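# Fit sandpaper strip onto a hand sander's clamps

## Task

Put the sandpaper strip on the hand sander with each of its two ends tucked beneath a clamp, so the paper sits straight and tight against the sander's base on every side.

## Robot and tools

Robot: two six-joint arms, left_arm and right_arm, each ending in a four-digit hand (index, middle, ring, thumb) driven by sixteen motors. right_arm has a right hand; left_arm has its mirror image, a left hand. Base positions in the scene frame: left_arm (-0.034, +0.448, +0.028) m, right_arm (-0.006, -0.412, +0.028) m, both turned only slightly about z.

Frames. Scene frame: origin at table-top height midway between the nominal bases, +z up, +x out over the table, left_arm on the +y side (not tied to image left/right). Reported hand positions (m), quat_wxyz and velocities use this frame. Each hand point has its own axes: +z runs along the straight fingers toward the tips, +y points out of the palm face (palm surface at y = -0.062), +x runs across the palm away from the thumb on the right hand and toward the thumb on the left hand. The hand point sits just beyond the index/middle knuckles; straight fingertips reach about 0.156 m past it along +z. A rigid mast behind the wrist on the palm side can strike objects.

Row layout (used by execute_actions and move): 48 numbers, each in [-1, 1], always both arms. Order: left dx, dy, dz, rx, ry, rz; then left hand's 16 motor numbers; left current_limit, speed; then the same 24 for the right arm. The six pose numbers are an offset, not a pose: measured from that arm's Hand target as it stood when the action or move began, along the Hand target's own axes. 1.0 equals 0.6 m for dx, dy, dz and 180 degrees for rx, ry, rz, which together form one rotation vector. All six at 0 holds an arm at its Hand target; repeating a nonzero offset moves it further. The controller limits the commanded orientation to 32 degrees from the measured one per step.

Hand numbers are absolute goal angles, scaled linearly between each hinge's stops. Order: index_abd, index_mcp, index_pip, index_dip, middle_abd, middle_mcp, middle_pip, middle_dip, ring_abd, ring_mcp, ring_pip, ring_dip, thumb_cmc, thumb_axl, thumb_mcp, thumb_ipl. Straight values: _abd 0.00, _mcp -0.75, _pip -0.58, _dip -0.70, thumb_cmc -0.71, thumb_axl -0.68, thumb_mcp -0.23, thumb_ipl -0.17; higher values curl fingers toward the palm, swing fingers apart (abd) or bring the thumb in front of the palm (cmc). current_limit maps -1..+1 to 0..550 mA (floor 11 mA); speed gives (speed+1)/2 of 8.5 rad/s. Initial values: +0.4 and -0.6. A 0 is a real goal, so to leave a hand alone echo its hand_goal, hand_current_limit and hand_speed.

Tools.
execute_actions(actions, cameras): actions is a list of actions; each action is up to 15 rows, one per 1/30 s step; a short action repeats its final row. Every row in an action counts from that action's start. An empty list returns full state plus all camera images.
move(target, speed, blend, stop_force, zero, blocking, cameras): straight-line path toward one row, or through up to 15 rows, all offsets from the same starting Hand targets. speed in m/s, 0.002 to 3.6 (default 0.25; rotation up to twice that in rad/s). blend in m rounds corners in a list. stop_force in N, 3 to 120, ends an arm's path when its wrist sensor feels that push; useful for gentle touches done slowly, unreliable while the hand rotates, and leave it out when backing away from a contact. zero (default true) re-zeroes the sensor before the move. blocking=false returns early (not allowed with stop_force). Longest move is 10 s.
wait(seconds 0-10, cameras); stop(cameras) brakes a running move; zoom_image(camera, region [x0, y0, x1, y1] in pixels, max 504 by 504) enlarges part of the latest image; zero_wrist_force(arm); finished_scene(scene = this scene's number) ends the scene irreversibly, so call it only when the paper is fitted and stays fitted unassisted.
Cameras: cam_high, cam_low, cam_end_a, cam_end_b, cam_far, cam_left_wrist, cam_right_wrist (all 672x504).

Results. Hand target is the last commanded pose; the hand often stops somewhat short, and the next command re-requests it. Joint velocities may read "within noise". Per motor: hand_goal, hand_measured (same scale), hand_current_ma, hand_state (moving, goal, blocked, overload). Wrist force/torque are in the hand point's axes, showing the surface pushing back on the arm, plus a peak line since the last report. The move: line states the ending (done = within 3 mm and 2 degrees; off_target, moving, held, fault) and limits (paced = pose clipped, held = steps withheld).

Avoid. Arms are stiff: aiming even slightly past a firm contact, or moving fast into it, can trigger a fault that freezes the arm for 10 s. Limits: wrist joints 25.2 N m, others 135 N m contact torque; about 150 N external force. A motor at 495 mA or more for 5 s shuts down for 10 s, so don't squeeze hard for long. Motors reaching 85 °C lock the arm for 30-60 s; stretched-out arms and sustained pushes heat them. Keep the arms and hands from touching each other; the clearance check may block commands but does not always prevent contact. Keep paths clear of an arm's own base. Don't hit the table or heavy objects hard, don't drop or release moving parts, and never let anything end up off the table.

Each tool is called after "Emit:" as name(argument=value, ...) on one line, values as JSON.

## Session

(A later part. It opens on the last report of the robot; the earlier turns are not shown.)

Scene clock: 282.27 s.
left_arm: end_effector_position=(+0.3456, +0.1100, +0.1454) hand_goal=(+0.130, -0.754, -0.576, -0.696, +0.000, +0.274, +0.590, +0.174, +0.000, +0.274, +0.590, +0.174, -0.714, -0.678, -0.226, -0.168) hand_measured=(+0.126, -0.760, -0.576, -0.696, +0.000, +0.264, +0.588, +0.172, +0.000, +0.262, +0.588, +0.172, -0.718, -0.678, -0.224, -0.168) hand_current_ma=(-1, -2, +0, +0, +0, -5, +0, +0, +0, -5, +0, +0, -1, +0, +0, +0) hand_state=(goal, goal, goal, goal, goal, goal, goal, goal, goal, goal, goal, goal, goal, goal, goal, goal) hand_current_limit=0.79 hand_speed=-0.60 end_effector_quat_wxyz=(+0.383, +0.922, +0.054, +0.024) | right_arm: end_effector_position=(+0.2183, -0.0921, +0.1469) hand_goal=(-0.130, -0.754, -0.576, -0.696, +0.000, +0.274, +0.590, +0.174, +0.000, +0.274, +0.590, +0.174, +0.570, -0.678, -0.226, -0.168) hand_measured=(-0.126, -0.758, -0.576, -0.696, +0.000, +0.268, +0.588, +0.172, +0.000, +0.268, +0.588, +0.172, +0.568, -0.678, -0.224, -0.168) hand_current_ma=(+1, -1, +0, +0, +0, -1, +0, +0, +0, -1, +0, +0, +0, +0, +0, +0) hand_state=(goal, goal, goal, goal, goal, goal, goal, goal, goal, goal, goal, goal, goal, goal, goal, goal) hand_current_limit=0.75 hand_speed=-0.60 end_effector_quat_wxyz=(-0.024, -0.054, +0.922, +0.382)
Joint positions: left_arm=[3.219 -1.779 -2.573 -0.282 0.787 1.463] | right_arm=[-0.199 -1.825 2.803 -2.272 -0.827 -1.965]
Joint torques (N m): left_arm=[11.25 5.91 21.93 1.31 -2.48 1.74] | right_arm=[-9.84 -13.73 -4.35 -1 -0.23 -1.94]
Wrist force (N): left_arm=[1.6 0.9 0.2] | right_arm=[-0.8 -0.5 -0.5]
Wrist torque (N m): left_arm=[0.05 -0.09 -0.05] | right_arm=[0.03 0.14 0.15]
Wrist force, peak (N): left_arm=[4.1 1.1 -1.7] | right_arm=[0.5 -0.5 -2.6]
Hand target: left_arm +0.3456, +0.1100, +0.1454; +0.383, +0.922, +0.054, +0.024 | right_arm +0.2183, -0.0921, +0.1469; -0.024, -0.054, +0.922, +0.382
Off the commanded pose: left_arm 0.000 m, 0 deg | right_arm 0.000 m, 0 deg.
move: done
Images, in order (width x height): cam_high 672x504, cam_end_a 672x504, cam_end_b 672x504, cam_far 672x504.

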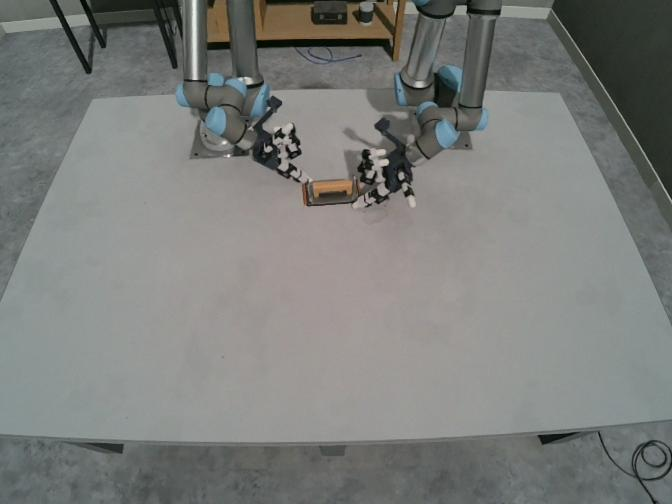

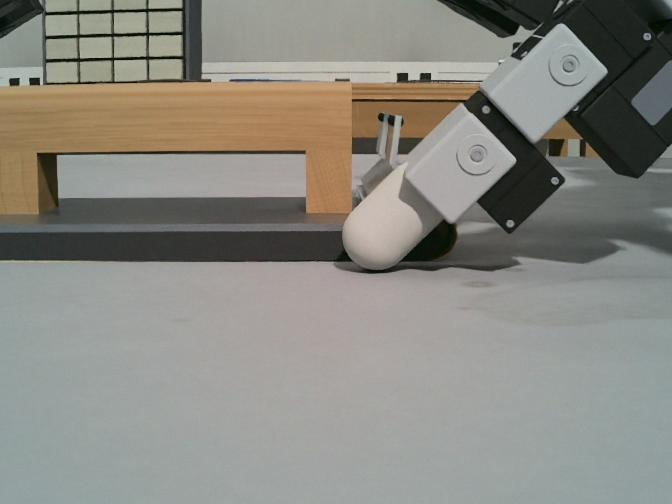

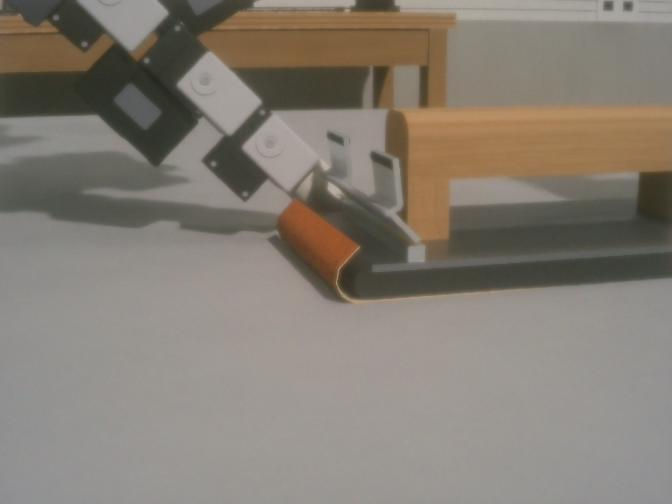

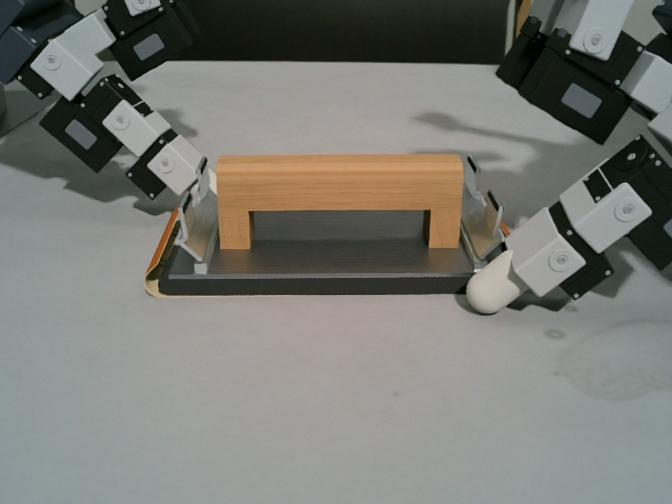

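Emit:
move(target=[-0.005, 0, 0, 0,0,0, 0.13,-0.754,-0.576,-0.696,0,0.274,0.590,0.174,0,0.274,0.590,0.174,-0.714,-0.678,-0.226,-0.168,0.79,-0.6, -0.0067,0,0,0,0,0, -0.13,-0.754,-0.576,-0.696,0,0.274,0.590,0.174,0,0.274,0.590,0.174,0.570,-0.678,-0.226,-0.168,0.75,-0.6], speed=0.02)

Emit:
move(target=[-0.0025, 0, 0, 0,0,0, 0.13,-0.754,-0.576,-0.696,0,0.274,0.590,0.174,0,0.274,0.590,0.174,-0.714,-0.678,-0.226,-0.168,0.79,-0.6, -0.0025,0,0,0,0,0, -0.13,-0.754,-0.576,-0.696,0,0.274,0.590,0.174,0,0.274,0.590,0.174,0.570,-0.678,-0.226,-0.168,0.75,-0.6], speed=0.01)

Emit:
move(target=[-0.0025, 0, 0, 0,0,0, 0.13,-0.754,-0.576,-0.696,0,0.274,0.590,0.174,0,0.274,0.590,0.174,-0.714,-0.678,-0.226,-0.168,0.79,-0.6, -0.0025,0,0,0,0,0, -0.13,-0.754,-0.576,-0.696,0,0.274,0.590,0.174,0,0.274,0.590,0.174,0.570,-0.678,-0.226,-0.168,0.75,-0.6], speed=0.01, cameras=["cam_far","cam_end_b","cam_end_a"])

Emit:
zoom_image(camera="cam_end_b", region=[250, 110, 470, 330])

Emit:
zoom_image(camera="cam_far", region=[135, 255, 255, 305])

Scene clock: 290.53 s.
left_arm: end_effector_position=(+0.3427, +0.1097, +0.1454) hand_goal=(+0.130, -0.754, -0.576, -0.696, +0.000, +0.274, +0.590, +0.174, +0.000, +0.274, +0.590, +0.174, -0.714, -0.678, -0.226, -0.168) hand_measured=(+0.126, -0.760, -0.576, -0.696, +0.000, +0.264, +0.588, +0.172, +0.000, +0.262, +0.588, +0.172, -0.718, -0.678, -0.224, -0.168) hand_current_ma=(-1, -2, +0, +0, +0, -5, +0, +0, +0, -5, +0, +0, -1, +0, +0, +0) hand_state=(goal, goal, goal, goal, goal, goal, goal, goal, goal, goal, goal, goal, goal, goal, goal, goal) hand_current_limit=0.79 hand_speed=-0.60 end_effector_quat_wxyz=(+0.383, +0.922, +0.054, +0.024) | right_arm: end_effector_position=(+0.2222, -0.0916, +0.1468) hand_goal=(-0.130, -0.754, -0.576, -0.696, +0.000, +0.274, +0.590, +0.174, +0.000, +0.274, +0.590, +0.174, +0.570, -0.678, -0.226, -0.168) hand_measured=(-0.120, -0.758, -0.576, -0.696, +0.000, +0.268, +0.588, +0.172, +0.000, +0.268, +0.588, +0.172, +0.568, -0.678, -0.224, -0.168) hand_current_ma=(+2, -1, +0, +0, +0, -1, +0, +0, +0, -1, +0, +0, +0, +0, +0, +0) hand_state=(goal, goal, goal, goal, goal, goal, goal, goal, goal, goal, goal, goal, goal, goal, goal, goal) hand_current_limit=0.75 hand_speed=-0.60 end_effector_quat_wxyz=(-0.024, -0.054, +0.922, +0.382)
Joint positions: left_arm=[3.218 -1.775 -2.58 -0.278 0.787 1.462] | right_arm=[-0.194 -1.805 2.795 -2.288 -0.825 -1.958]
Joint torques (N m): left_arm=[-8.71 33.03 -3.37 4.12 0.12 -1.07] | right_arm=[9.68 8.42 -21.28 -4.12 2.9 1.74]
Wrist force (N): left_arm=[1.5 0.9 0.6] | right_arm=[-0.2 -0.5 -0.7]
Wrist torque (N m): left_arm=[0.01 -0.07 0.03] | right_arm=[0.06 0.20 0.06]
Wrist force, peak (N): left_arm=[1.8 1.1 0.4] | right_arm=[-1.0 -0.6 -0.6]
Hand target: left_arm +0.3426, +0.1097, +0.1454; +0.383, +0.922, +0.054, +0.024 | right_arm +0.2223, -0.0916, +0.1468; -0.024, -0.054, +0.922, +0.382
Off the commanded pose: left_arm 0.000 m, 0 deg | right_arm 0.000 m, 0 deg.
move: done

Scene clock: 291.23 s.
left_arm: end_effector_position=(+0.3412, +0.1095, +0.1454) hand_goal=(+0.130, -0.754, -0.576, -0.696, +0.000, +0.274, +0.590, +0.174, +0.000, +0.274, +0.590, +0.174, -0.714, -0.678, -0.226, -0.168) hand_measured=(+0.126, -0.760, -0.576, -0.696, +0.000, +0.264, +0.588, +0.172, +0.000, +0.262, +0.588, +0.172, -0.718, -0.678, -0.224, -0.168) hand_current_ma=(-1, -2, +0, +0, +0, -5, +0, +0, +0, -5, +0, +0, -1, +0, +0, +0) hand_state=(goal, goal, goal, goal, goal, goal, goal, goal, goal, goal, goal, goal, goal, goal, goal, goal) hand_current_limit=0.79 hand_speed=-0.60 end_effector_quat_wxyz=(+0.383, +0.922, +0.054, +0.024) | right_arm: end_effector_position=(+0.2237, -0.0914, +0.1468) hand_goal=(-0.130, -0.754, -0.576, -0.696, +0.000, +0.274, +0.590, +0.174, +0.000, +0.274, +0.590, +0.174, +0.570, -0.678, -0.226, -0.168) hand_measured=(-0.108, -0.758, -0.576, -0.696, +0.000, +0.268, +0.588, +0.172, +0.000, +0.268, +0.588, +0.172, +0.568, -0.678, -0.224, -0.168) hand_current_ma=(+10, -1, +0, +0, +0, -1, +0, +0, +0, -1, +0, +0, +0, +0, +0, +0) hand_state=(blocked, goal, goal, goal, goal, goal, goal, goal, goal, goal, goal, goal, goal, goal, goal, goal) hand_current_limit=0.75 hand_speed=-0.60 end_effector_quat_wxyz=(-0.024, -0.054, +0.922, +0.382)
Joint positions: left_arm=[3.218 -1.773 -2.584 -0.276 0.787 1.462] | right_arm=[-0.192 -1.798 2.791 -2.294 -0.825 -1.955]
Joint torques (N m): left_arm=[-8.57 31.8 -3.18 4.45 0.45 -1.06] | right_arm=[8.82 6.89 -20.54 -4.25 3.02 1.71]
Wrist force (N): left_arm=[1.4 0.6 0.5] | right_arm=[0.5 -0.5 -1.1]
Wrist torque (N m): left_arm=[-0.02 -0.05 0.04] | right_arm=[0.06 0.26 0.10]
Wrist force, peak (N): left_arm=[1.8 1.0 0.2] | right_arm=[0.5 -0.8 -1.3]
Hand target: left_arm +0.3412, +0.1095, +0.1454; +0.383, +0.922, +0.054, +0.024 | right_arm +0.2237, -0.0914, +0.1468; -0.024, -0.054, +0.922, +0.382
Off the commanded pose: left_arm 0.000 m, 0 deg | right_arm 0.000 m, 0 deg.
move: done

Scene clock: 291.93 s.
left_arm: end_effector_position=(+0.3397, +0.1094, +0.1454) hand_goal=(+0.130, -0.754, -0.576, -0.696, +0.000, +0.274, +0.590, +0.174, +0.000, +0.274, +0.590, +0.174, -0.714, -0.678, -0.226, -0.168) hand_measured=(+0.126, -0.760, -0.576, -0.696, +0.000, +0.264, +0.588, +0.172, +0.000, +0.262, +0.588, +0.172, -0.718, -0.678, -0.224, -0.168) hand_current_ma=(-1, -2, +0, +0, +0, -5, +0, +0, +0, -5, +0, +0, -1, +0, +0, +0) hand_state=(goal, goal, goal, goal, goal, goal, goal, goal, goal, goal, goal, goal, goal, goal, goal, goal) hand_current_limit=0.79 hand_speed=-0.60 end_effector_quat_wxyz=(+0.383, +0.922, +0.054, +0.024) | right_arm: end_effector_position=(+0.2252, -0.0913, +0.1468) hand_goal=(-0.130, -0.754, -0.576, -0.696, +0.000, +0.274, +0.590, +0.174, +0.000, +0.274, +0.590, +0.174, +0.570, -0.678, -0.226, -0.168) hand_measured=(-0.094, -0.758, -0.576, -0.696, +0.000, +0.268, +0.588, +0.172, +0.000, +0.268, +0.588, +0.172, +0.568, -0.678, -0.224, -0.168) hand_current_ma=(+24, -1, +0, +0, +0, -1, +0, +0, +0, -1, +0, +0, +0, +0, +0, +0) hand_state=(blocked, goal, goal, goal, goal, goal, goal, goal, goal, goal, goal, goal, goal, goal, goal, goal) hand_current_limit=0.75 hand_speed=-0.60 end_effector_quat_wxyz=(-0.024, -0.054, +0.922, +0.382)
Joint positions: left_arm=[3.218 -1.771 -2.587 -0.274 0.787 1.461] | right_arm=[-0.19 -1.791 2.788 -2.299 -0.824 -1.953]
Joint torques (N m): left_arm=[-9.02 33.04 -4.54 4.16 0.65 -1.18] | right_arm=[8.54 4.91 -20.89 -4.29 2.84 2.25]
Wrist force (N): left_arm=[1.5 0.7 0.3] | right_arm=[1.1 -0.3 -1.7]
Wrist torque (N m): left_arm=[0.01 -0.08 0.04] | right_arm=[0.09 0.33 0.15]
Wrist force, peak (N): left_arm=[1.7 0.8 0.7] | right_arm=[1.3 -0.5 -1.6]
Hand target: left_arm +0.3397, +0.1093, +0.1454; +0.383, +0.922, +0.054, +0.024 | right_arm +0.2252, -0.0912, +0.1468; -0.024, -0.054, +0.922, +0.382
Off the commanded pose: left_arm 0.000 m, 0 deg | right_arm 0.000 m, 0 deg.
move: done
Images, in order (width x height): cam_end_a 672x504, cam_end_b 672x504, cam_far 672x504.

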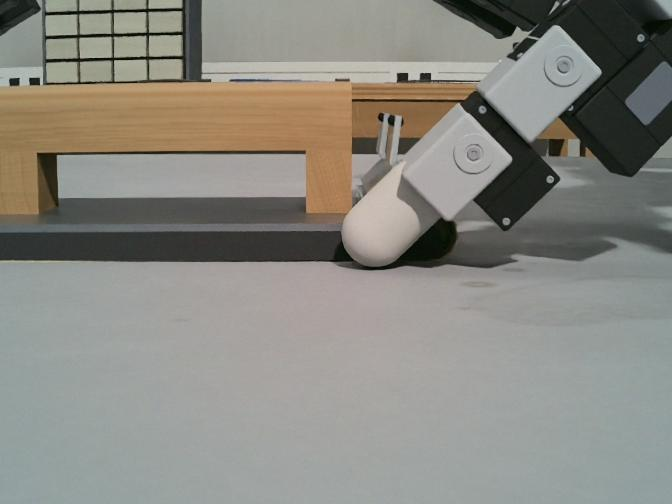

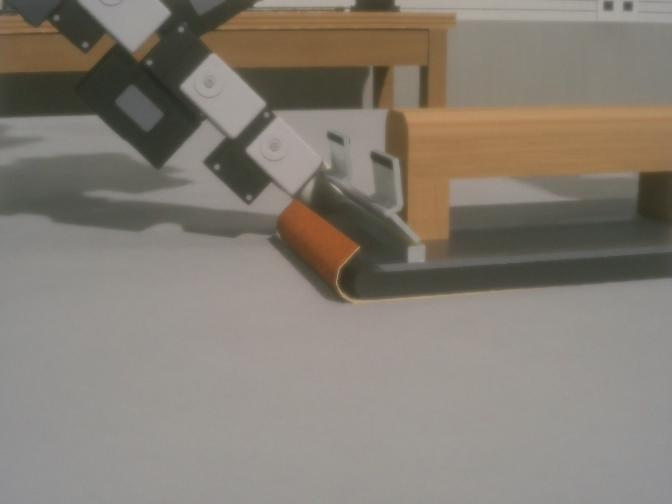

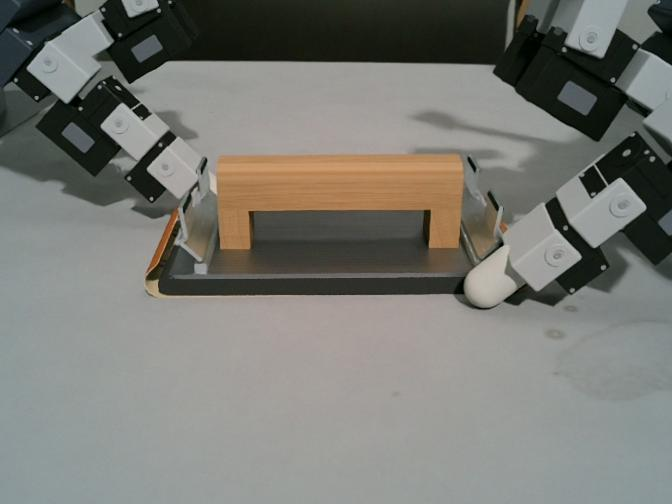

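Scaled by 2.291 from the camera's 672x504 image, which has a finer 960x720 frame.

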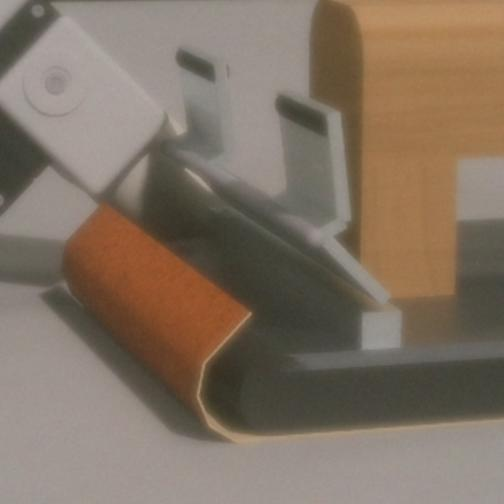

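Scaled by 4.200 from the camera's 672x504 image, which has a finer 960x720 frame.

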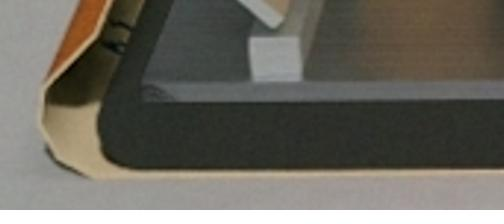

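Emit:
move(target=[-0.0025, 0, 0, 0,0,0, 0.13,-0.754,-0.576,-0.696,0,0.274,0.590,0.174,0,0.274,0.590,0.174,-0.714,-0.678,-0.226,-0.168,0.79,-0.6, 0,0,0,0,0,0, -0.13,-0.754,-0.576,-0.696,0,0.274,0.590,0.174,0,0.274,0.590,0.174,0.570,-0.678,-0.226,-0.168,0.75,-0.6], speed=0.01)

Emit:
move(target=[-0.0025, 0, 0, 0,0,0, 0.13,-0.754,-0.576,-0.696,0,0.274,0.590,0.174,0,0.274,0.590,0.174,-0.714,-0.678,-0.226,-0.168,0.79,-0.6, 0,0,0,0,0,0, -0.13,-0.754,-0.576,-0.696,0,0.274,0.590,0.174,0,0.274,0.590,0.174,0.570,-0.678,-0.226,-0.168,0.75,-0.6], speed=0.01, cameras=["cam_far"])

Emit:
zoom_image(camera="cam_far", region=[135, 255, 255, 305])

Emit:
zoom_image(camera="cam_far", region=[420, 240, 540, 320])

Scene clock: 298.40 s.
left_arm: end_effector_position=(+0.3383, +0.1092, +0.1454) hand_goal=(+0.130, -0.754, -0.576, -0.696, +0.000, +0.274, +0.590, +0.174, +0.000, +0.274, +0.590, +0.174, -0.714, -0.678, -0.226, -0.168) hand_measured=(+0.126, -0.760, -0.576, -0.696, +0.000, +0.264, +0.588, +0.172, +0.000, +0.262, +0.588, +0.172, -0.718, -0.678, -0.224, -0.168) hand_current_ma=(-1, -2, +0, +0, +0, -5, +0, +0, +0, -5, +0, +0, -1, +0, +0, +0) hand_state=(goal, goal, goal, goal, goal, goal, goal, goal, goal, goal, goal, goal, goal, goal, goal, goal) hand_current_limit=0.79 hand_speed=-0.60 end_effector_quat_wxyz=(+0.383, +0.922, +0.054, +0.024) | right_arm: end_effector_position=(+0.2252, -0.0912, +0.1468) hand_goal=(-0.130, -0.754, -0.576, -0.696, +0.000, +0.274, +0.590, +0.174, +0.000, +0.274, +0.590, +0.174, +0.570, -0.678, -0.226, -0.168) hand_measured=(-0.094, -0.758, -0.576, -0.696, +0.000, +0.268, +0.588, +0.172, +0.000, +0.268, +0.588, +0.172, +0.568, -0.678, -0.224, -0.168) hand_current_ma=(+24, -1, +0, +0, +0, -1, +0, +0, +0, -1, +0, +0, +0, +0, +0, +0) hand_state=(blocked, goal, goal, goal, goal, goal, goal, goal, goal, goal, goal, goal, goal, goal, goal, goal) hand_current_limit=0.75 hand_speed=-0.60 end_effector_quat_wxyz=(-0.024, -0.054, +0.922, +0.382)
Joint positions: left_arm=[3.217 -1.769 -2.591 -0.272 0.787 1.461] | right_arm=[-0.19 -1.791 2.788 -2.299 -0.824 -1.953]
Joint torques (N m): left_arm=[-8.15 32.58 -2.67 4.15 0.43 -1.01] | right_arm=[9.93 6.12 -20.75 -4.31 2.95 1.82]
Wrist force (N): left_arm=[2.3 0.9 -0.3] | right_arm=[1.2 -0.4 -1.5]
Wrist torque (N m): left_arm=[0.08 -0.01 0.11] | right_arm=[0.10 0.34 0.15]
Wrist force, peak (N): left_arm=[2.3 0.9 -0.3] | right_arm=[1.5 -0.3 -2.1]
Hand target: left_arm +0.3382, +0.1092, +0.1454; +0.383, +0.922, +0.054, +0.024 | right_arm +0.2252, -0.0912, +0.1468; -0.024, -0.054, +0.922, +0.382
Off the commanded pose: left_arm 0.000 m, 0 deg | right_arm 0.000 m, 0 deg.
move: done

Scene clock: 299.10 s.
left_arm: end_effector_position=(+0.3368, +0.1090, +0.1454) hand_goal=(+0.130, -0.754, -0.576, -0.696, +0.000, +0.274, +0.590, +0.174, +0.000, +0.274, +0.590, +0.174, -0.714, -0.678, -0.226, -0.168) hand_measured=(+0.112, -0.760, -0.576, -0.696, +0.000, +0.264, +0.588, +0.172, +0.000, +0.262, +0.588, +0.172, -0.718, -0.678, -0.224, -0.168) hand_current_ma=(-10, -2, +0, +0, +0, -5, +0, +0, +0, -5, +0, +0, -1, +0, +0, +0) hand_state=(goal, goal, goal, goal, goal, goal, goal, goal, goal, goal, goal, goal, goal, goal, goal, goal) hand_current_limit=0.79 hand_speed=-0.60 end_effector_quat_wxyz=(+0.383, +0.922, +0.054, +0.024) | right_arm: end_effector_position=(+0.2252, -0.0912, +0.1468) hand_goal=(-0.130, -0.754, -0.576, -0.696, +0.000, +0.274, +0.590, +0.174, +0.000, +0.274, +0.590, +0.174, +0.570, -0.678, -0.226, -0.168) hand_measured=(-0.094, -0.758, -0.576, -0.696, +0.000, +0.268, +0.588, +0.172, +0.000, +0.268, +0.588, +0.172, +0.568, -0.678, -0.224, -0.168) hand_current_ma=(+24, -1, +0, +0, +0, -1, +0, +0, +0, -1, +0, +0, +0, +0, +0, +0) hand_state=(blocked, goal, goal, goal, goal, goal, goal, goal, goal, goal, goal, goal, goal, goal, goal, goal) hand_current_limit=0.75 hand_speed=-0.60 end_effector_quat_wxyz=(-0.024, -0.054, +0.922, +0.382)
Joint positions: left_arm=[3.217 -1.767 -2.595 -0.27 0.787 1.46] | right_arm=[-0.19 -1.791 2.788 -2.299 -0.824 -1.953]
Joint torques (N m): left_arm=[-9.77 31.97 -4.9 3.79 0.33 -1.22] | right_arm=[10.46 7.61 -20.67 -3.93 3 1.6]
Wrist force (N): left_arm=[4.0 1.0 -2.4] | right_arm=[1.4 -0.1 -1.7]
Wrist torque (N m): left_arm=[0.26 0.19 0.22] | right_arm=[0.12 0.30 0.17]
Wrist force, peak (N): left_arm=[4.0 1.0 -2.4] | right_arm=[1.2 -0.3 -1.9]
Hand target: left_arm +0.3367, +0.1090, +0.1454; +0.383, +0.922, +0.054, +0.024 | right_arm +0.2252, -0.0912, +0.1468; -0.024, -0.054, +0.922, +0.382
Off the commanded pose: left_arm 0.000 m, 0 deg | right_arm 0.000 m, 0 deg.
move: done
Images, in order (width x height): cam_far 672x504.

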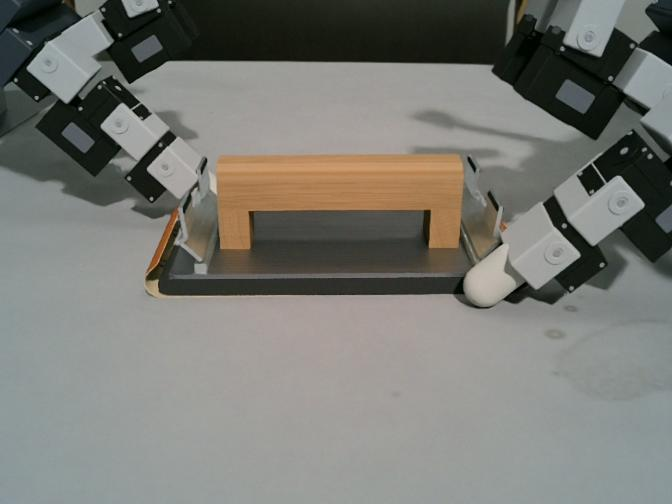

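Scaled by 4.200 from the camera's 672x504 image, which has a finer 960x720 frame.

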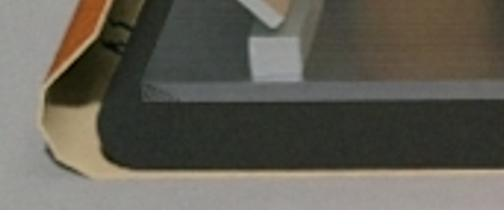

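Scaled by 4.200 from the camera's 672x504 image, which has a finer 960x720 frame.

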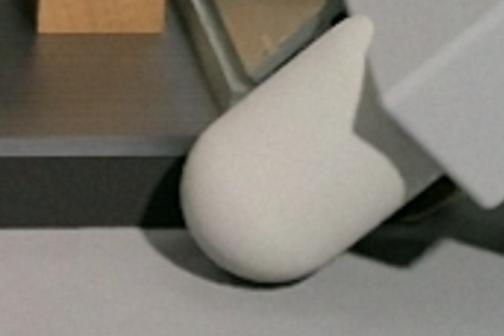

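Emit:
move(target=[-0.0025, 0, 0, 0,0,0, 0.13,-0.754,-0.576,-0.696,0,0.274,0.590,0.174,0,0.274,0.590,0.174,-0.714,-0.678,-0.226,-0.168,0.79,-0.6, -0.0025,0,0,0,0,0, -0.13,-0.754,-0.576,-0.696,0,0.274,0.590,0.174,0,0.274,0.590,0.174,0.570,-0.678,-0.226,-0.168,0.75,-0.6], speed=0.01, cameras=["cam_far"])

Emit:
zoom_image(camera="cam_far", region=[135, 255, 255, 305])

Emit:
zoom_image(camera="cam_far", region=[420, 240, 540, 320])

Scene clock: 302.67 s.
left_arm: end_effector_position=(+0.3353, +0.1088, +0.1454) hand_goal=(+0.130, -0.754, -0.576, -0.696, +0.000, +0.274, +0.590, +0.174, +0.000, +0.274, +0.590, +0.174, -0.714, -0.678, -0.226, -0.168) hand_measured=(+0.100, -0.760, -0.576, -0.694, +0.000, +0.264, +0.588, +0.172, +0.000, +0.262, +0.588, +0.172, -0.718, -0.678, -0.224, -0.168) hand_current_ma=(-20, -2, +0, +0, +0, -5, +0, +0, +0, -5, +0, +0, -1, +0, +0, +0) hand_state=(blocked, goal, goal, goal, goal, goal, goal, goal, goal, goal, goal, goal, goal, goal, goal, goal) hand_current_limit=0.79 hand_speed=-0.60 end_effector_quat_wxyz=(+0.383, +0.922, +0.054, +0.024) | right_arm: end_effector_position=(+0.2267, -0.0911, +0.1468) hand_goal=(-0.130, -0.754, -0.576, -0.696, +0.000, +0.274, +0.590, +0.174, +0.000, +0.274, +0.590, +0.174, +0.570, -0.678, -0.226, -0.168) hand_measured=(-0.080, -0.758, -0.576, -0.696, +0.000, +0.268, +0.588, +0.172, +0.000, +0.268, +0.588, +0.172, +0.568, -0.678, -0.224, -0.168) hand_current_ma=(+42, -1, +0, +0, +0, -1, +0, +0, +0, -1, +0, +0, +0, +0, +0, +0) hand_state=(blocked, goal, goal, goal, goal, goal, goal, goal, goal, goal, goal, goal, goal, goal, goal, goal) hand_current_limit=0.75 hand_speed=-0.60 end_effector_quat_wxyz=(-0.024, -0.054, +0.922, +0.382)
Joint positions: left_arm=[3.217 -1.765 -2.598 -0.268 0.787 1.46] | right_arm=[-0.188 -1.784 2.785 -2.305 -0.824 -1.95]
Joint torques (N m): left_arm=[-11.64 30.04 -7.73 2.61 0.36 -1.13] | right_arm=[10.4 6.29 -21 -4.26 3.07 1.82]
Wrist force (N): left_arm=[5.9 0.1 -6.9] | right_arm=[1.9 -0.5 -2.0]
Wrist torque (N m): left_arm=[0.56 0.41 0.36] | right_arm=[0.13 0.38 0.20]
Wrist force, peak (N): left_arm=[6.2 0.5 -7.1] | right_arm=[2.0 -0.1 -2.4]
Hand target: left_arm +0.3352, +0.1088, +0.1454; +0.383, +0.922, +0.054, +0.024 | right_arm +0.2267, -0.0911, +0.1468; -0.024, -0.054, +0.922, +0.382
Off the commanded pose: left_arm 0.000 m, 0 deg | right_arm 0.000 m, 0 deg.
move: done
Images, in order (width x height): cam_far 672x504.

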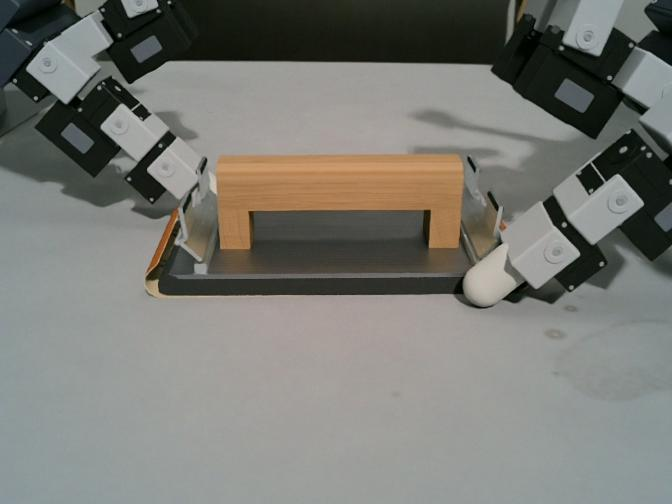

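Scaled by 4.200 from the camera's 672x504 image, which has a finer 960x720 frame.

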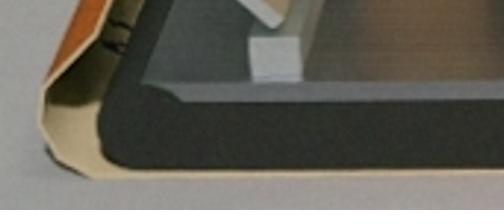

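Scaled by 4.200 from the camera's 672x504 image, which has a finer 960x720 frame.

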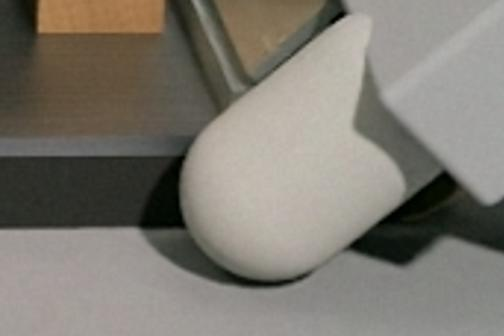

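Emit:
wait(seconds=0.1, cameras=["cam_end_a","cam_left_wrist","cam_end_b","cam_high"])

Emit:
zoom_image(camera="cam_end_a", region=[300, 80, 520, 290])

Emit:
zoom_image(camera="cam_high", region=[295, 165, 375, 225])

Emit:
zoom_image(camera="cam_end_b", region=[250, 110, 470, 330])

Scene clock: 309.63 s.
left_arm: end_effector_position=(+0.3352, +0.1088, +0.1454) hand_goal=(+0.130, -0.754, -0.576, -0.696, +0.000, +0.274, +0.590, +0.174, +0.000, +0.274, +0.590, +0.174, -0.714, -0.678, -0.226, -0.168) hand_measured=(+0.100, -0.760, -0.576, -0.694, +0.000, +0.264, +0.588, +0.172, +0.000, +0.262, +0.588, +0.172, -0.718, -0.678, -0.224, -0.168) hand_current_ma=(-21, -2, +0, +0, +0, -5, +0, +0, +0, -5, +0, +0, -1, +0, +0, +0) hand_state=(blocked, goal, goal, goal, goal, goal, goal, goal, goal, goal, goal, goal, goal, goal, goal, goal) hand_current_limit=0.79 hand_speed=-0.60 end_effector_quat_wxyz=(+0.383, +0.922, +0.054, +0.024) | right_arm: end_effector_position=(+0.2267, -0.0911, +0.1468) hand_goal=(-0.130, -0.754, -0.576, -0.696, +0.000, +0.274, +0.590, +0.174, +0.000, +0.274, +0.590, +0.174, +0.570, -0.678, -0.226, -0.168) hand_measured=(-0.080, -0.758, -0.576, -0.696, +0.000, +0.268, +0.588, +0.172, +0.000, +0.268, +0.588, +0.172, +0.568, -0.678, -0.224, -0.168) hand_current_ma=(+42, -1, +0, +0, +0, -1, +0, +0, +0, -1, +0, +0, +0, +0, +0, +0) hand_state=(blocked, goal, goal, goal, goal, goal, goal, goal, goal, goal, goal, goal, goal, goal, goal, goal) hand_current_limit=0.75 hand_speed=-0.60 end_effector_quat_wxyz=(-0.024, -0.054, +0.922, +0.382)
Joint positions: left_arm=[3.217 -1.765 -2.598 -0.268 0.787 1.46] | right_arm=[-0.188 -1.784 2.785 -2.305 -0.824 -1.95]
Joint torques (N m): left_arm=[-12.6 31 -7.42 2.79 0.12 -1.19] | right_arm=[10.27 6.68 -21.03 -4.41 2.78 1.67]
Wrist force (N): left_arm=[6.1 0.3 -7.1] | right_arm=[1.8 -0.6 -2.3]
Wrist torque (N m): left_arm=[0.61 0.43 0.37] | right_arm=[0.13 0.40 0.18]
Wrist force, peak (N): left_arm=[6.4 0.4 -7.6] | right_arm=[1.9 -0.4 -2.6]
Hand target: left_arm +0.3352, +0.1088, +0.1454; +0.383, +0.922, +0.054, +0.024 | right_arm +0.2267, -0.0911, +0.1468; -0.024, -0.054, +0.922, +0.382
Off the commanded pose: left_arm 0.000 m, 0 deg | right_arm 0.000 m, 0 deg.
wait: 0.10 s; at rest from the start
Images, in order (width x height): cam_high 672x504, cam_end_a 672x504, cam_end_b 672x504, cam_left_wrist 672x504.

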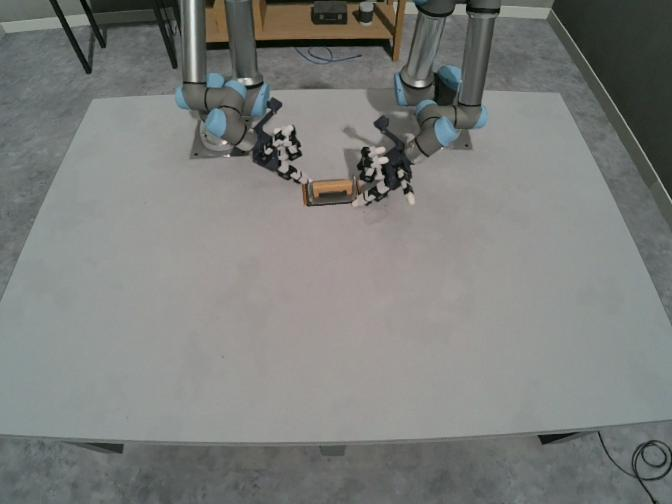

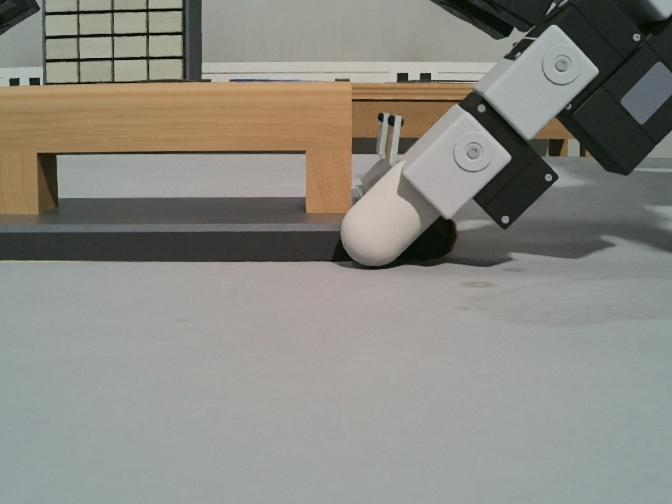

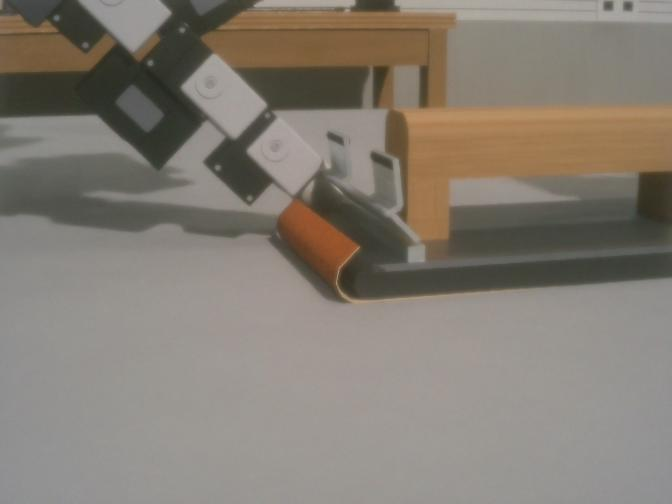

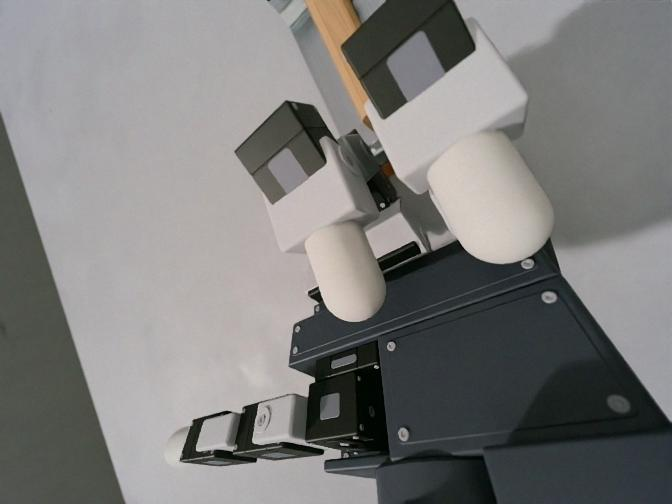

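Scaled by 2.291 from the camera's 672x504 image, which has a finer 960x720 frame.

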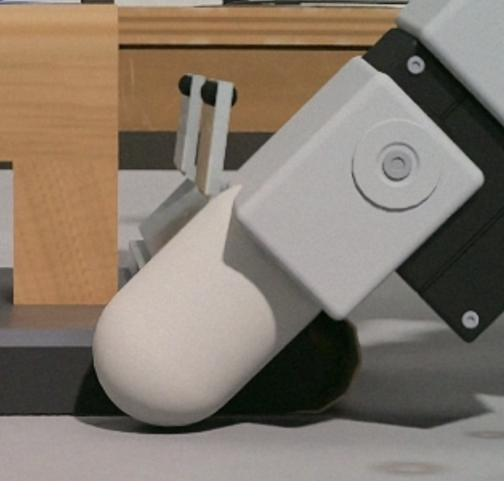

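Scaled by 6.300 from the camera's 672x504 image, which has a finer 960x720 frame.

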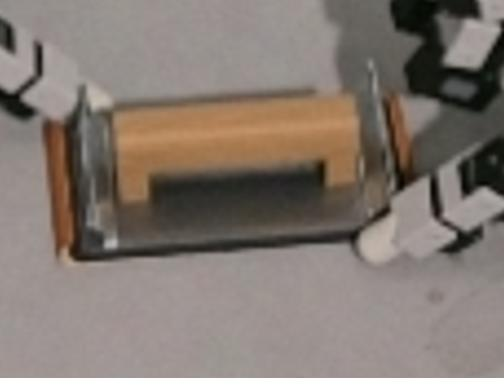

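Scaled by 2.291 from the camera's 672x504 image, which has a finer 960x720 frame.

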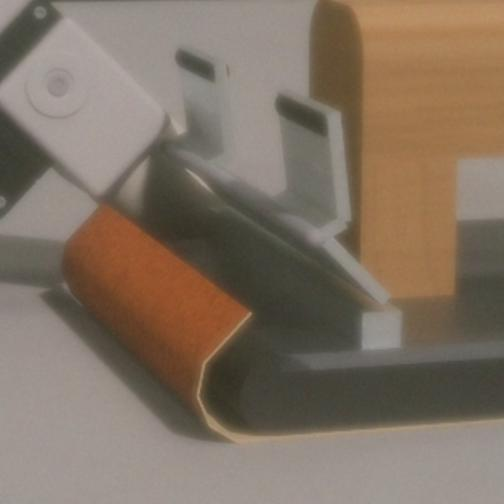

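Emit:
move(target=[[0.025, 0, 0, 0,0,0, 0.13,-0.754,-0.576,-0.696,0,0.274,0.590,0.174,0,0.274,0.590,0.174,-0.714,-0.678,-0.226,-0.168,0.79,-0.6, 0.025,0,0,0,0,0, -0.13,-0.754,-0.576,-0.696,0,0.274,0.590,0.174,0,0.274,0.590,0.174,0.570,-0.678,-0.226,-0.168,0.75,-0.6],[0.025, 0.0884, -0.0884, 0,0,0, 0,-0.754,-0.576,-0.696,0,0.274,0.590,0.174,0,0.274,0.590,0.174,-0.714,-0.678,-0.226,-0.168,0.79,-0.6, 0.025,0.0884,-0.0884,0,0,0, 0,-0.754,-0.576,-0.696,0,0.274,0.590,0.174,0,0.274,0.590,0.174,0.570,-0.678,-0.226,-0.168,0.75,-0.6],[-0.0507, 0.1072, -0.0695, 0,0,0, 0,-0.754,-0.576,-0.696,0,0.274,0.590,0.174,0,0.274,0.590,0.174,-0.714,-0.678,-0.226,-0.168,0.79,-0.6, -0.049,0.1072,-0.0695,0,0,0, 0,-0.754,-0.576,-0.696,0,0.274,0.590,0.174,0,0.274,0.590,0.174,0.570,-0.678,-0.226,-0.168,0.75,-0.6]], speed=[0.05, 0.15, 0.15], blend=[0, 0, 0], cameras=["cam_far","cam_end_a","cam_end_b","cam_high"])

Emit:
zoom_image(camera="cam_far", region=[180, 80, 530, 310])

Emit:
zoom_image(camera="cam_high", region=[295, 155, 375, 215])

Scene clock: 341.37 s.
left_arm: end_effector_position=(+0.3067, +0.0895, +0.2203) hand_goal=(+0.000, -0.754, -0.576, -0.696, +0.000, +0.274, +0.590, +0.174, +0.000, +0.274, +0.590, +0.174, -0.714, -0.678, -0.226, -0.168) hand_measured=(+0.002, -0.760, -0.576, -0.694, +0.000, +0.264, +0.588, +0.172, +0.000, +0.262, +0.588, +0.172, -0.720, -0.678, -0.224, -0.168) hand_current_ma=(+0, -2, +0, +0, +0, -5, +0, +0, +0, -5, +0, +0, -1, +0, +0, +0) hand_state=(goal, goal, goal, goal, goal, goal, goal, goal, goal, goal, goal, goal, goal, goal, goal, goal) hand_current_limit=0.79 hand_speed=-0.60 end_effector_quat_wxyz=(+0.383, +0.922, +0.054, +0.024) | right_arm: end_effector_position=(+0.2542, -0.0717, +0.2217) hand_goal=(+0.000, -0.754, -0.576, -0.696, +0.000, +0.274, +0.590, +0.174, +0.000, +0.274, +0.590, +0.174, +0.570, -0.678, -0.226, -0.168) hand_measured=(-0.004, -0.760, -0.576, -0.696, +0.000, +0.268, +0.588, +0.172, +0.000, +0.268, +0.588, +0.172, +0.568, -0.678, -0.224, -0.168) hand_current_ma=(+0, -1, +0, +0, +0, -1, +0, +0, +0, -1, +0, +0, +0, +0, +0, +0) hand_state=(goal, goal, goal, goal, goal, goal, goal, goal, goal, goal, goal, goal, goal, goal, goal, goal) hand_current_limit=0.75 hand_speed=-0.60 end_effector_quat_wxyz=(-0.024, -0.054, +0.922, +0.382)
Joint positions: left_arm=[3.154 -1.452 -2.58 -0.539 0.794 1.372] | right_arm=[-0.094 -1.924 2.606 -2.073 -0.803 -1.824]
Joint torques (N m): left_arm=[-8.23 25.32 3.34 4.59 0.42 -1.25] | right_arm=[10.26 8.23 -24.89 -4.36 2.9 1.91]
Wrist force (N): left_arm=[1.7 0.6 0.1] | right_arm=[-1.0 0.2 -0.3]
Wrist torque (N m): left_arm=[0.03 -0.09 0.06] | right_arm=[0.13 0.13 -0.02]
Wrist force, peak (N): left_arm=[6.5 0.4 -7.3] | right_arm=[1.9 -0.3 -2.6]
Hand target: left_arm +0.3067, +0.0895, +0.2203; +0.383, +0.922, +0.054, +0.024 | right_arm +0.2542, -0.0716, +0.2217; -0.024, -0.054, +0.922, +0.382
Off the commanded pose: left_arm 0.000 m, 0 deg | right_arm 0.000 m, 0 deg.
move: done
Images, in order (width x height): cam_high 672x504, cam_end_a 672x504, cam_end_b 672x504, cam_far 672x504.

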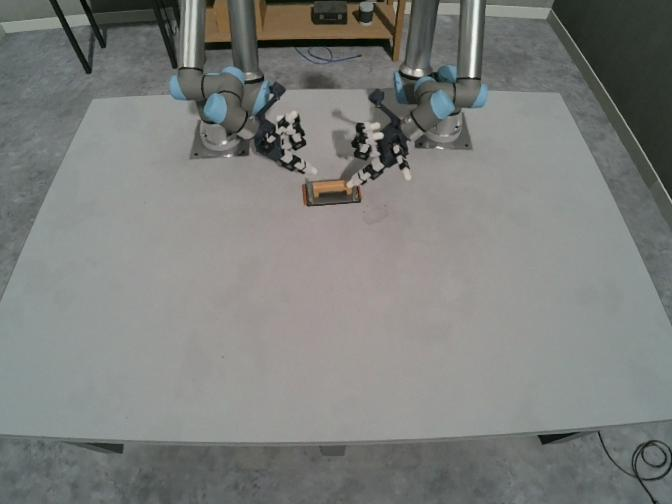

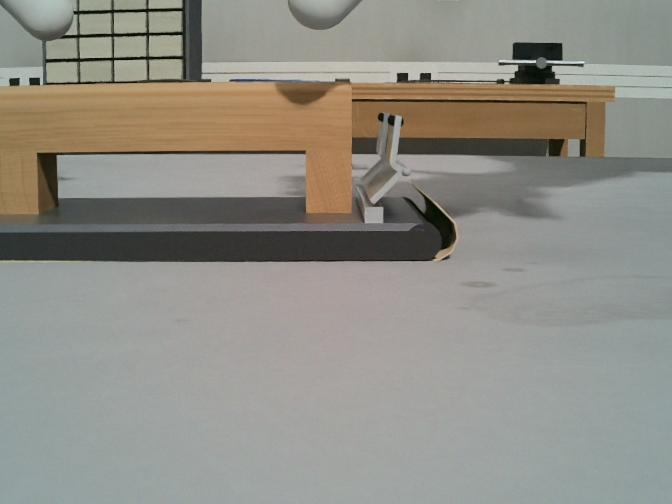

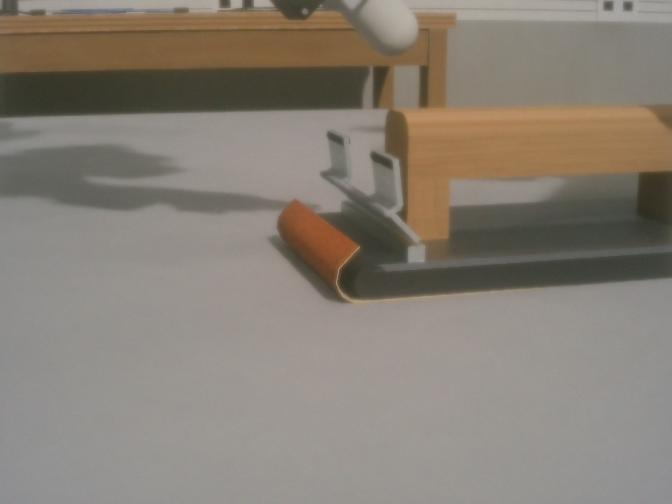

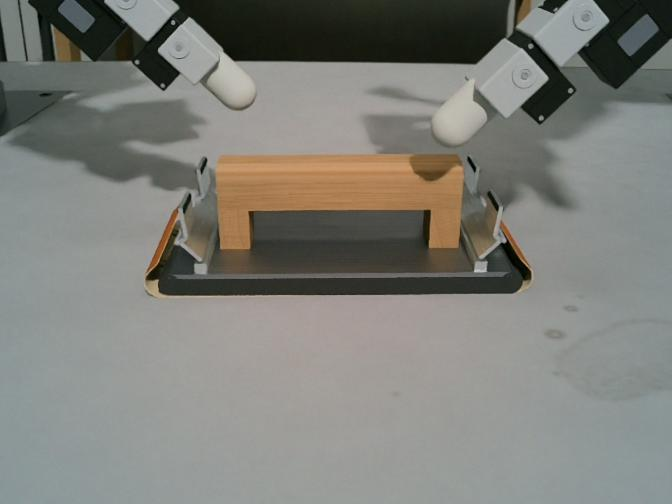

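Scaled by 1.440 from the camera's 672x504 image, which has a finer 960x720 frame.

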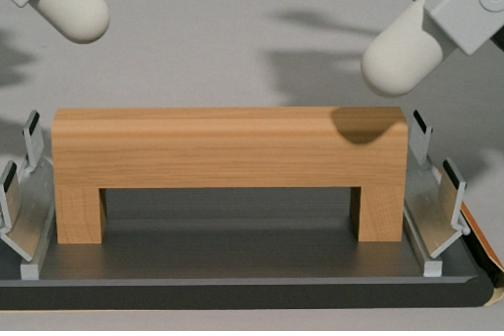

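Scaled by 6.300 from the camera's 672x504 image, which has a finer 960x720 frame.

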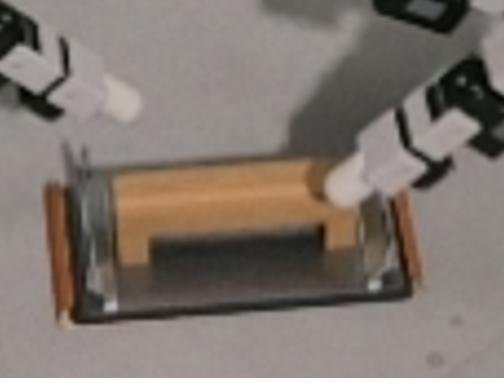

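Emit:
move(target=[0.0033, -0.0501, 0.0501, 0,0,0, 0,-0.754,-0.576,-0.696,0,0.274,0.590,0.174,0,0.274,0.590,0.174,-0.714,-0.678,-0.226,-0.168,0.79,-0.6, 0.0083,-0.0518,0.0518,0,0,0, 0,-0.754,-0.576,-0.696,0,0.274,0.590,0.174,0,0.274,0.590,0.174,0.570,-0.678,-0.226,-0.168,0.75,-0.6], speed=0.08, cameras=["cam_far","cam_end_a","cam_end_b","cam_high"])

Emit:
zoom_image(camera="cam_far", region=[380, 120, 540, 310])

Emit:
zoom_image(camera="cam_high", region=[295, 155, 375, 215])

Emit:
zoom_image(camera="cam_end_b", region=[250, 70, 470, 310])

Scene clock: 361.03 s.
left_arm: end_effector_position=(+0.3087, +0.0897, +0.1778) hand_goal=(+0.000, -0.754, -0.576, -0.696, +0.000, +0.274, +0.590, +0.174, +0.000, +0.274, +0.590, +0.174, -0.714, -0.678, -0.226, -0.168) hand_measured=(+0.002, -0.760, -0.576, -0.694, +0.000, +0.264, +0.588, +0.172, +0.000, +0.262, +0.588, +0.172, -0.720, -0.678, -0.224, -0.168) hand_current_ma=(+0, -2, +0, +0, +0, -5, +0, +0, +0, -5, +0, +0, -1, +0, +0, +0) hand_state=(goal, goal, goal, goal, goal, goal, goal, goal, goal, goal, goal, goal, goal, goal, goal, goal) hand_current_limit=0.79 hand_speed=-0.60 end_effector_quat_wxyz=(+0.383, +0.922, +0.054, +0.024) | right_arm: end_effector_position=(+0.2492, -0.0723, +0.1778) hand_goal=(+0.000, -0.754, -0.576, -0.696, +0.000, +0.274, +0.590, +0.174, +0.000, +0.274, +0.590, +0.174, +0.570, -0.678, -0.226, -0.168) hand_measured=(-0.004, -0.760, -0.576, -0.696, +0.000, +0.268, +0.588, +0.172, +0.000, +0.268, +0.588, +0.172, +0.568, -0.678, -0.224, -0.168) hand_current_ma=(+0, -1, +0, +0, +0, -1, +0, +0, +0, -1, +0, +0, +0, +0, +0, +0) hand_state=(goal, goal, goal, goal, goal, goal, goal, goal, goal, goal, goal, goal, goal, goal, goal, goal) hand_current_limit=0.75 hand_speed=-0.60 end_effector_quat_wxyz=(-0.024, -0.054, +0.922, +0.382)
Joint positions: left_arm=[3.155 -1.619 -2.623 -0.329 0.794 1.373] | right_arm=[-0.098 -1.789 2.688 -2.286 -0.804 -1.829]
Joint torques (N m): left_arm=[-8.96 2.67 -0.24 4.58 -2.38 -1.37] | right_arm=[10.16 6.21 -5.43 -4.18 2.78 1.89]
Wrist force (N): left_arm=[1.7 0.8 0.4] | right_arm=[-0.1 -0.3 -0.1]
Wrist torque (N m): left_arm=[0.01 -0.10 0.04] | right_arm=[0.05 0.01 0.07]
Wrist force, peak (N): left_arm=[1.9 0.7 0.6] | right_arm=[-1.2 0.2 -0.6]
Hand target: left_arm +0.3088, +0.0896, +0.1778; +0.383, +0.922, +0.054, +0.024 | right_arm +0.2492, -0.0723, +0.1778; -0.024, -0.054, +0.922, +0.382
Off the commanded pose: left_arm 0.000 m, 0 deg | right_arm 0.000 m, 0 deg.
move: done
Images, in order (width x height): cam_high 672x504, cam_end_a 672x504, cam_end_b 672x504, cam_far 672x504.

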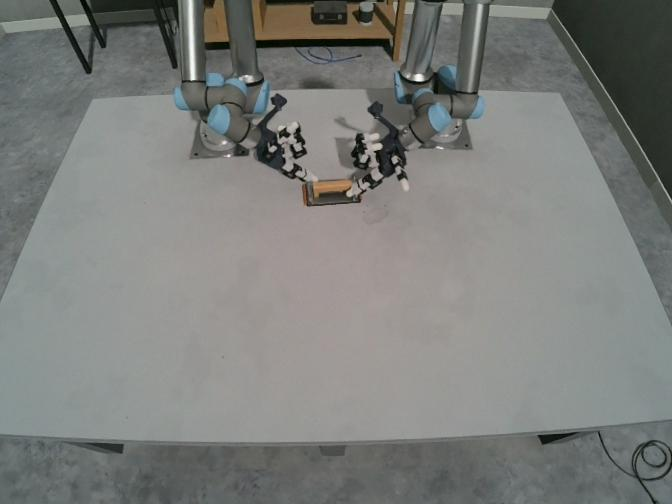

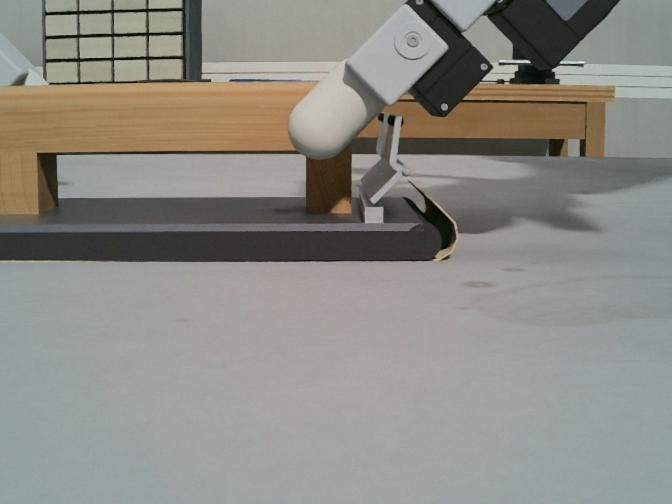

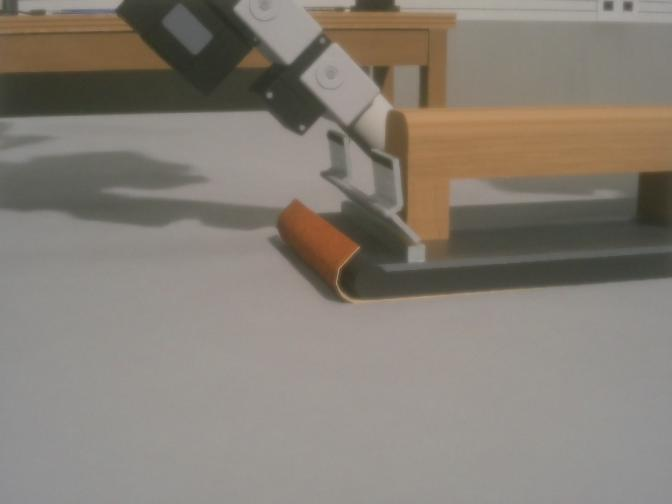

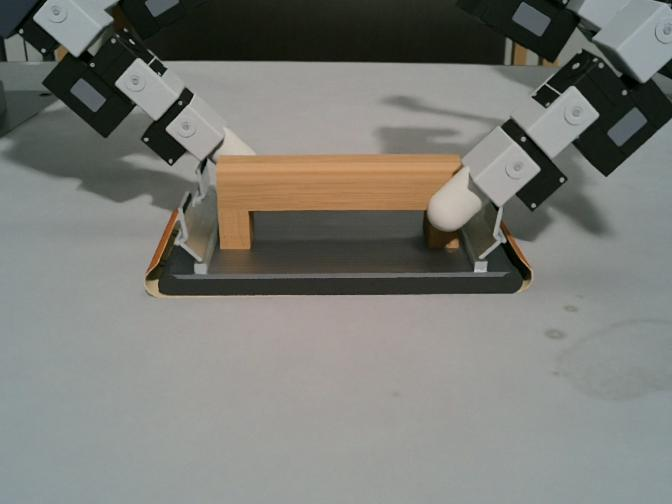

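Scaled by 2.653 from the camera's 672x504 image, which has a finer 960x720 frame.

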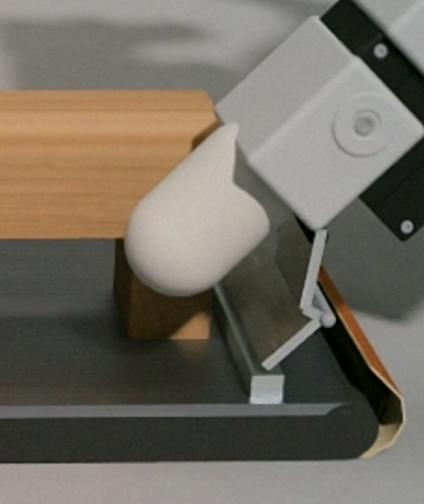

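Scaled by 6.300 from the camera's 672x504 image, which has a finer 960x720 frame.

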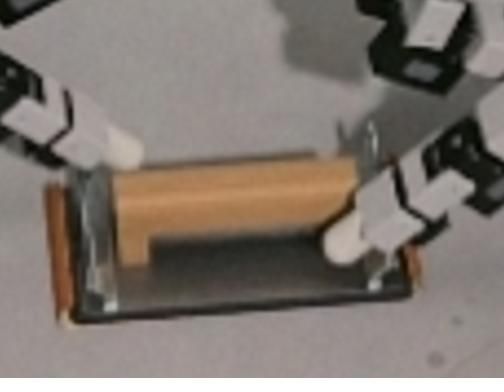

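Scaled by 2.100 from the camera's 672x504 image, which has a finer 960x720 frame.

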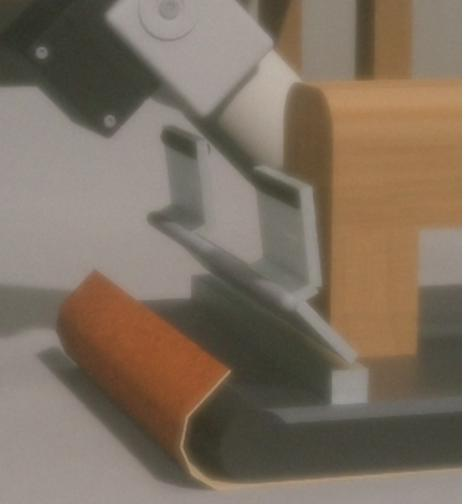

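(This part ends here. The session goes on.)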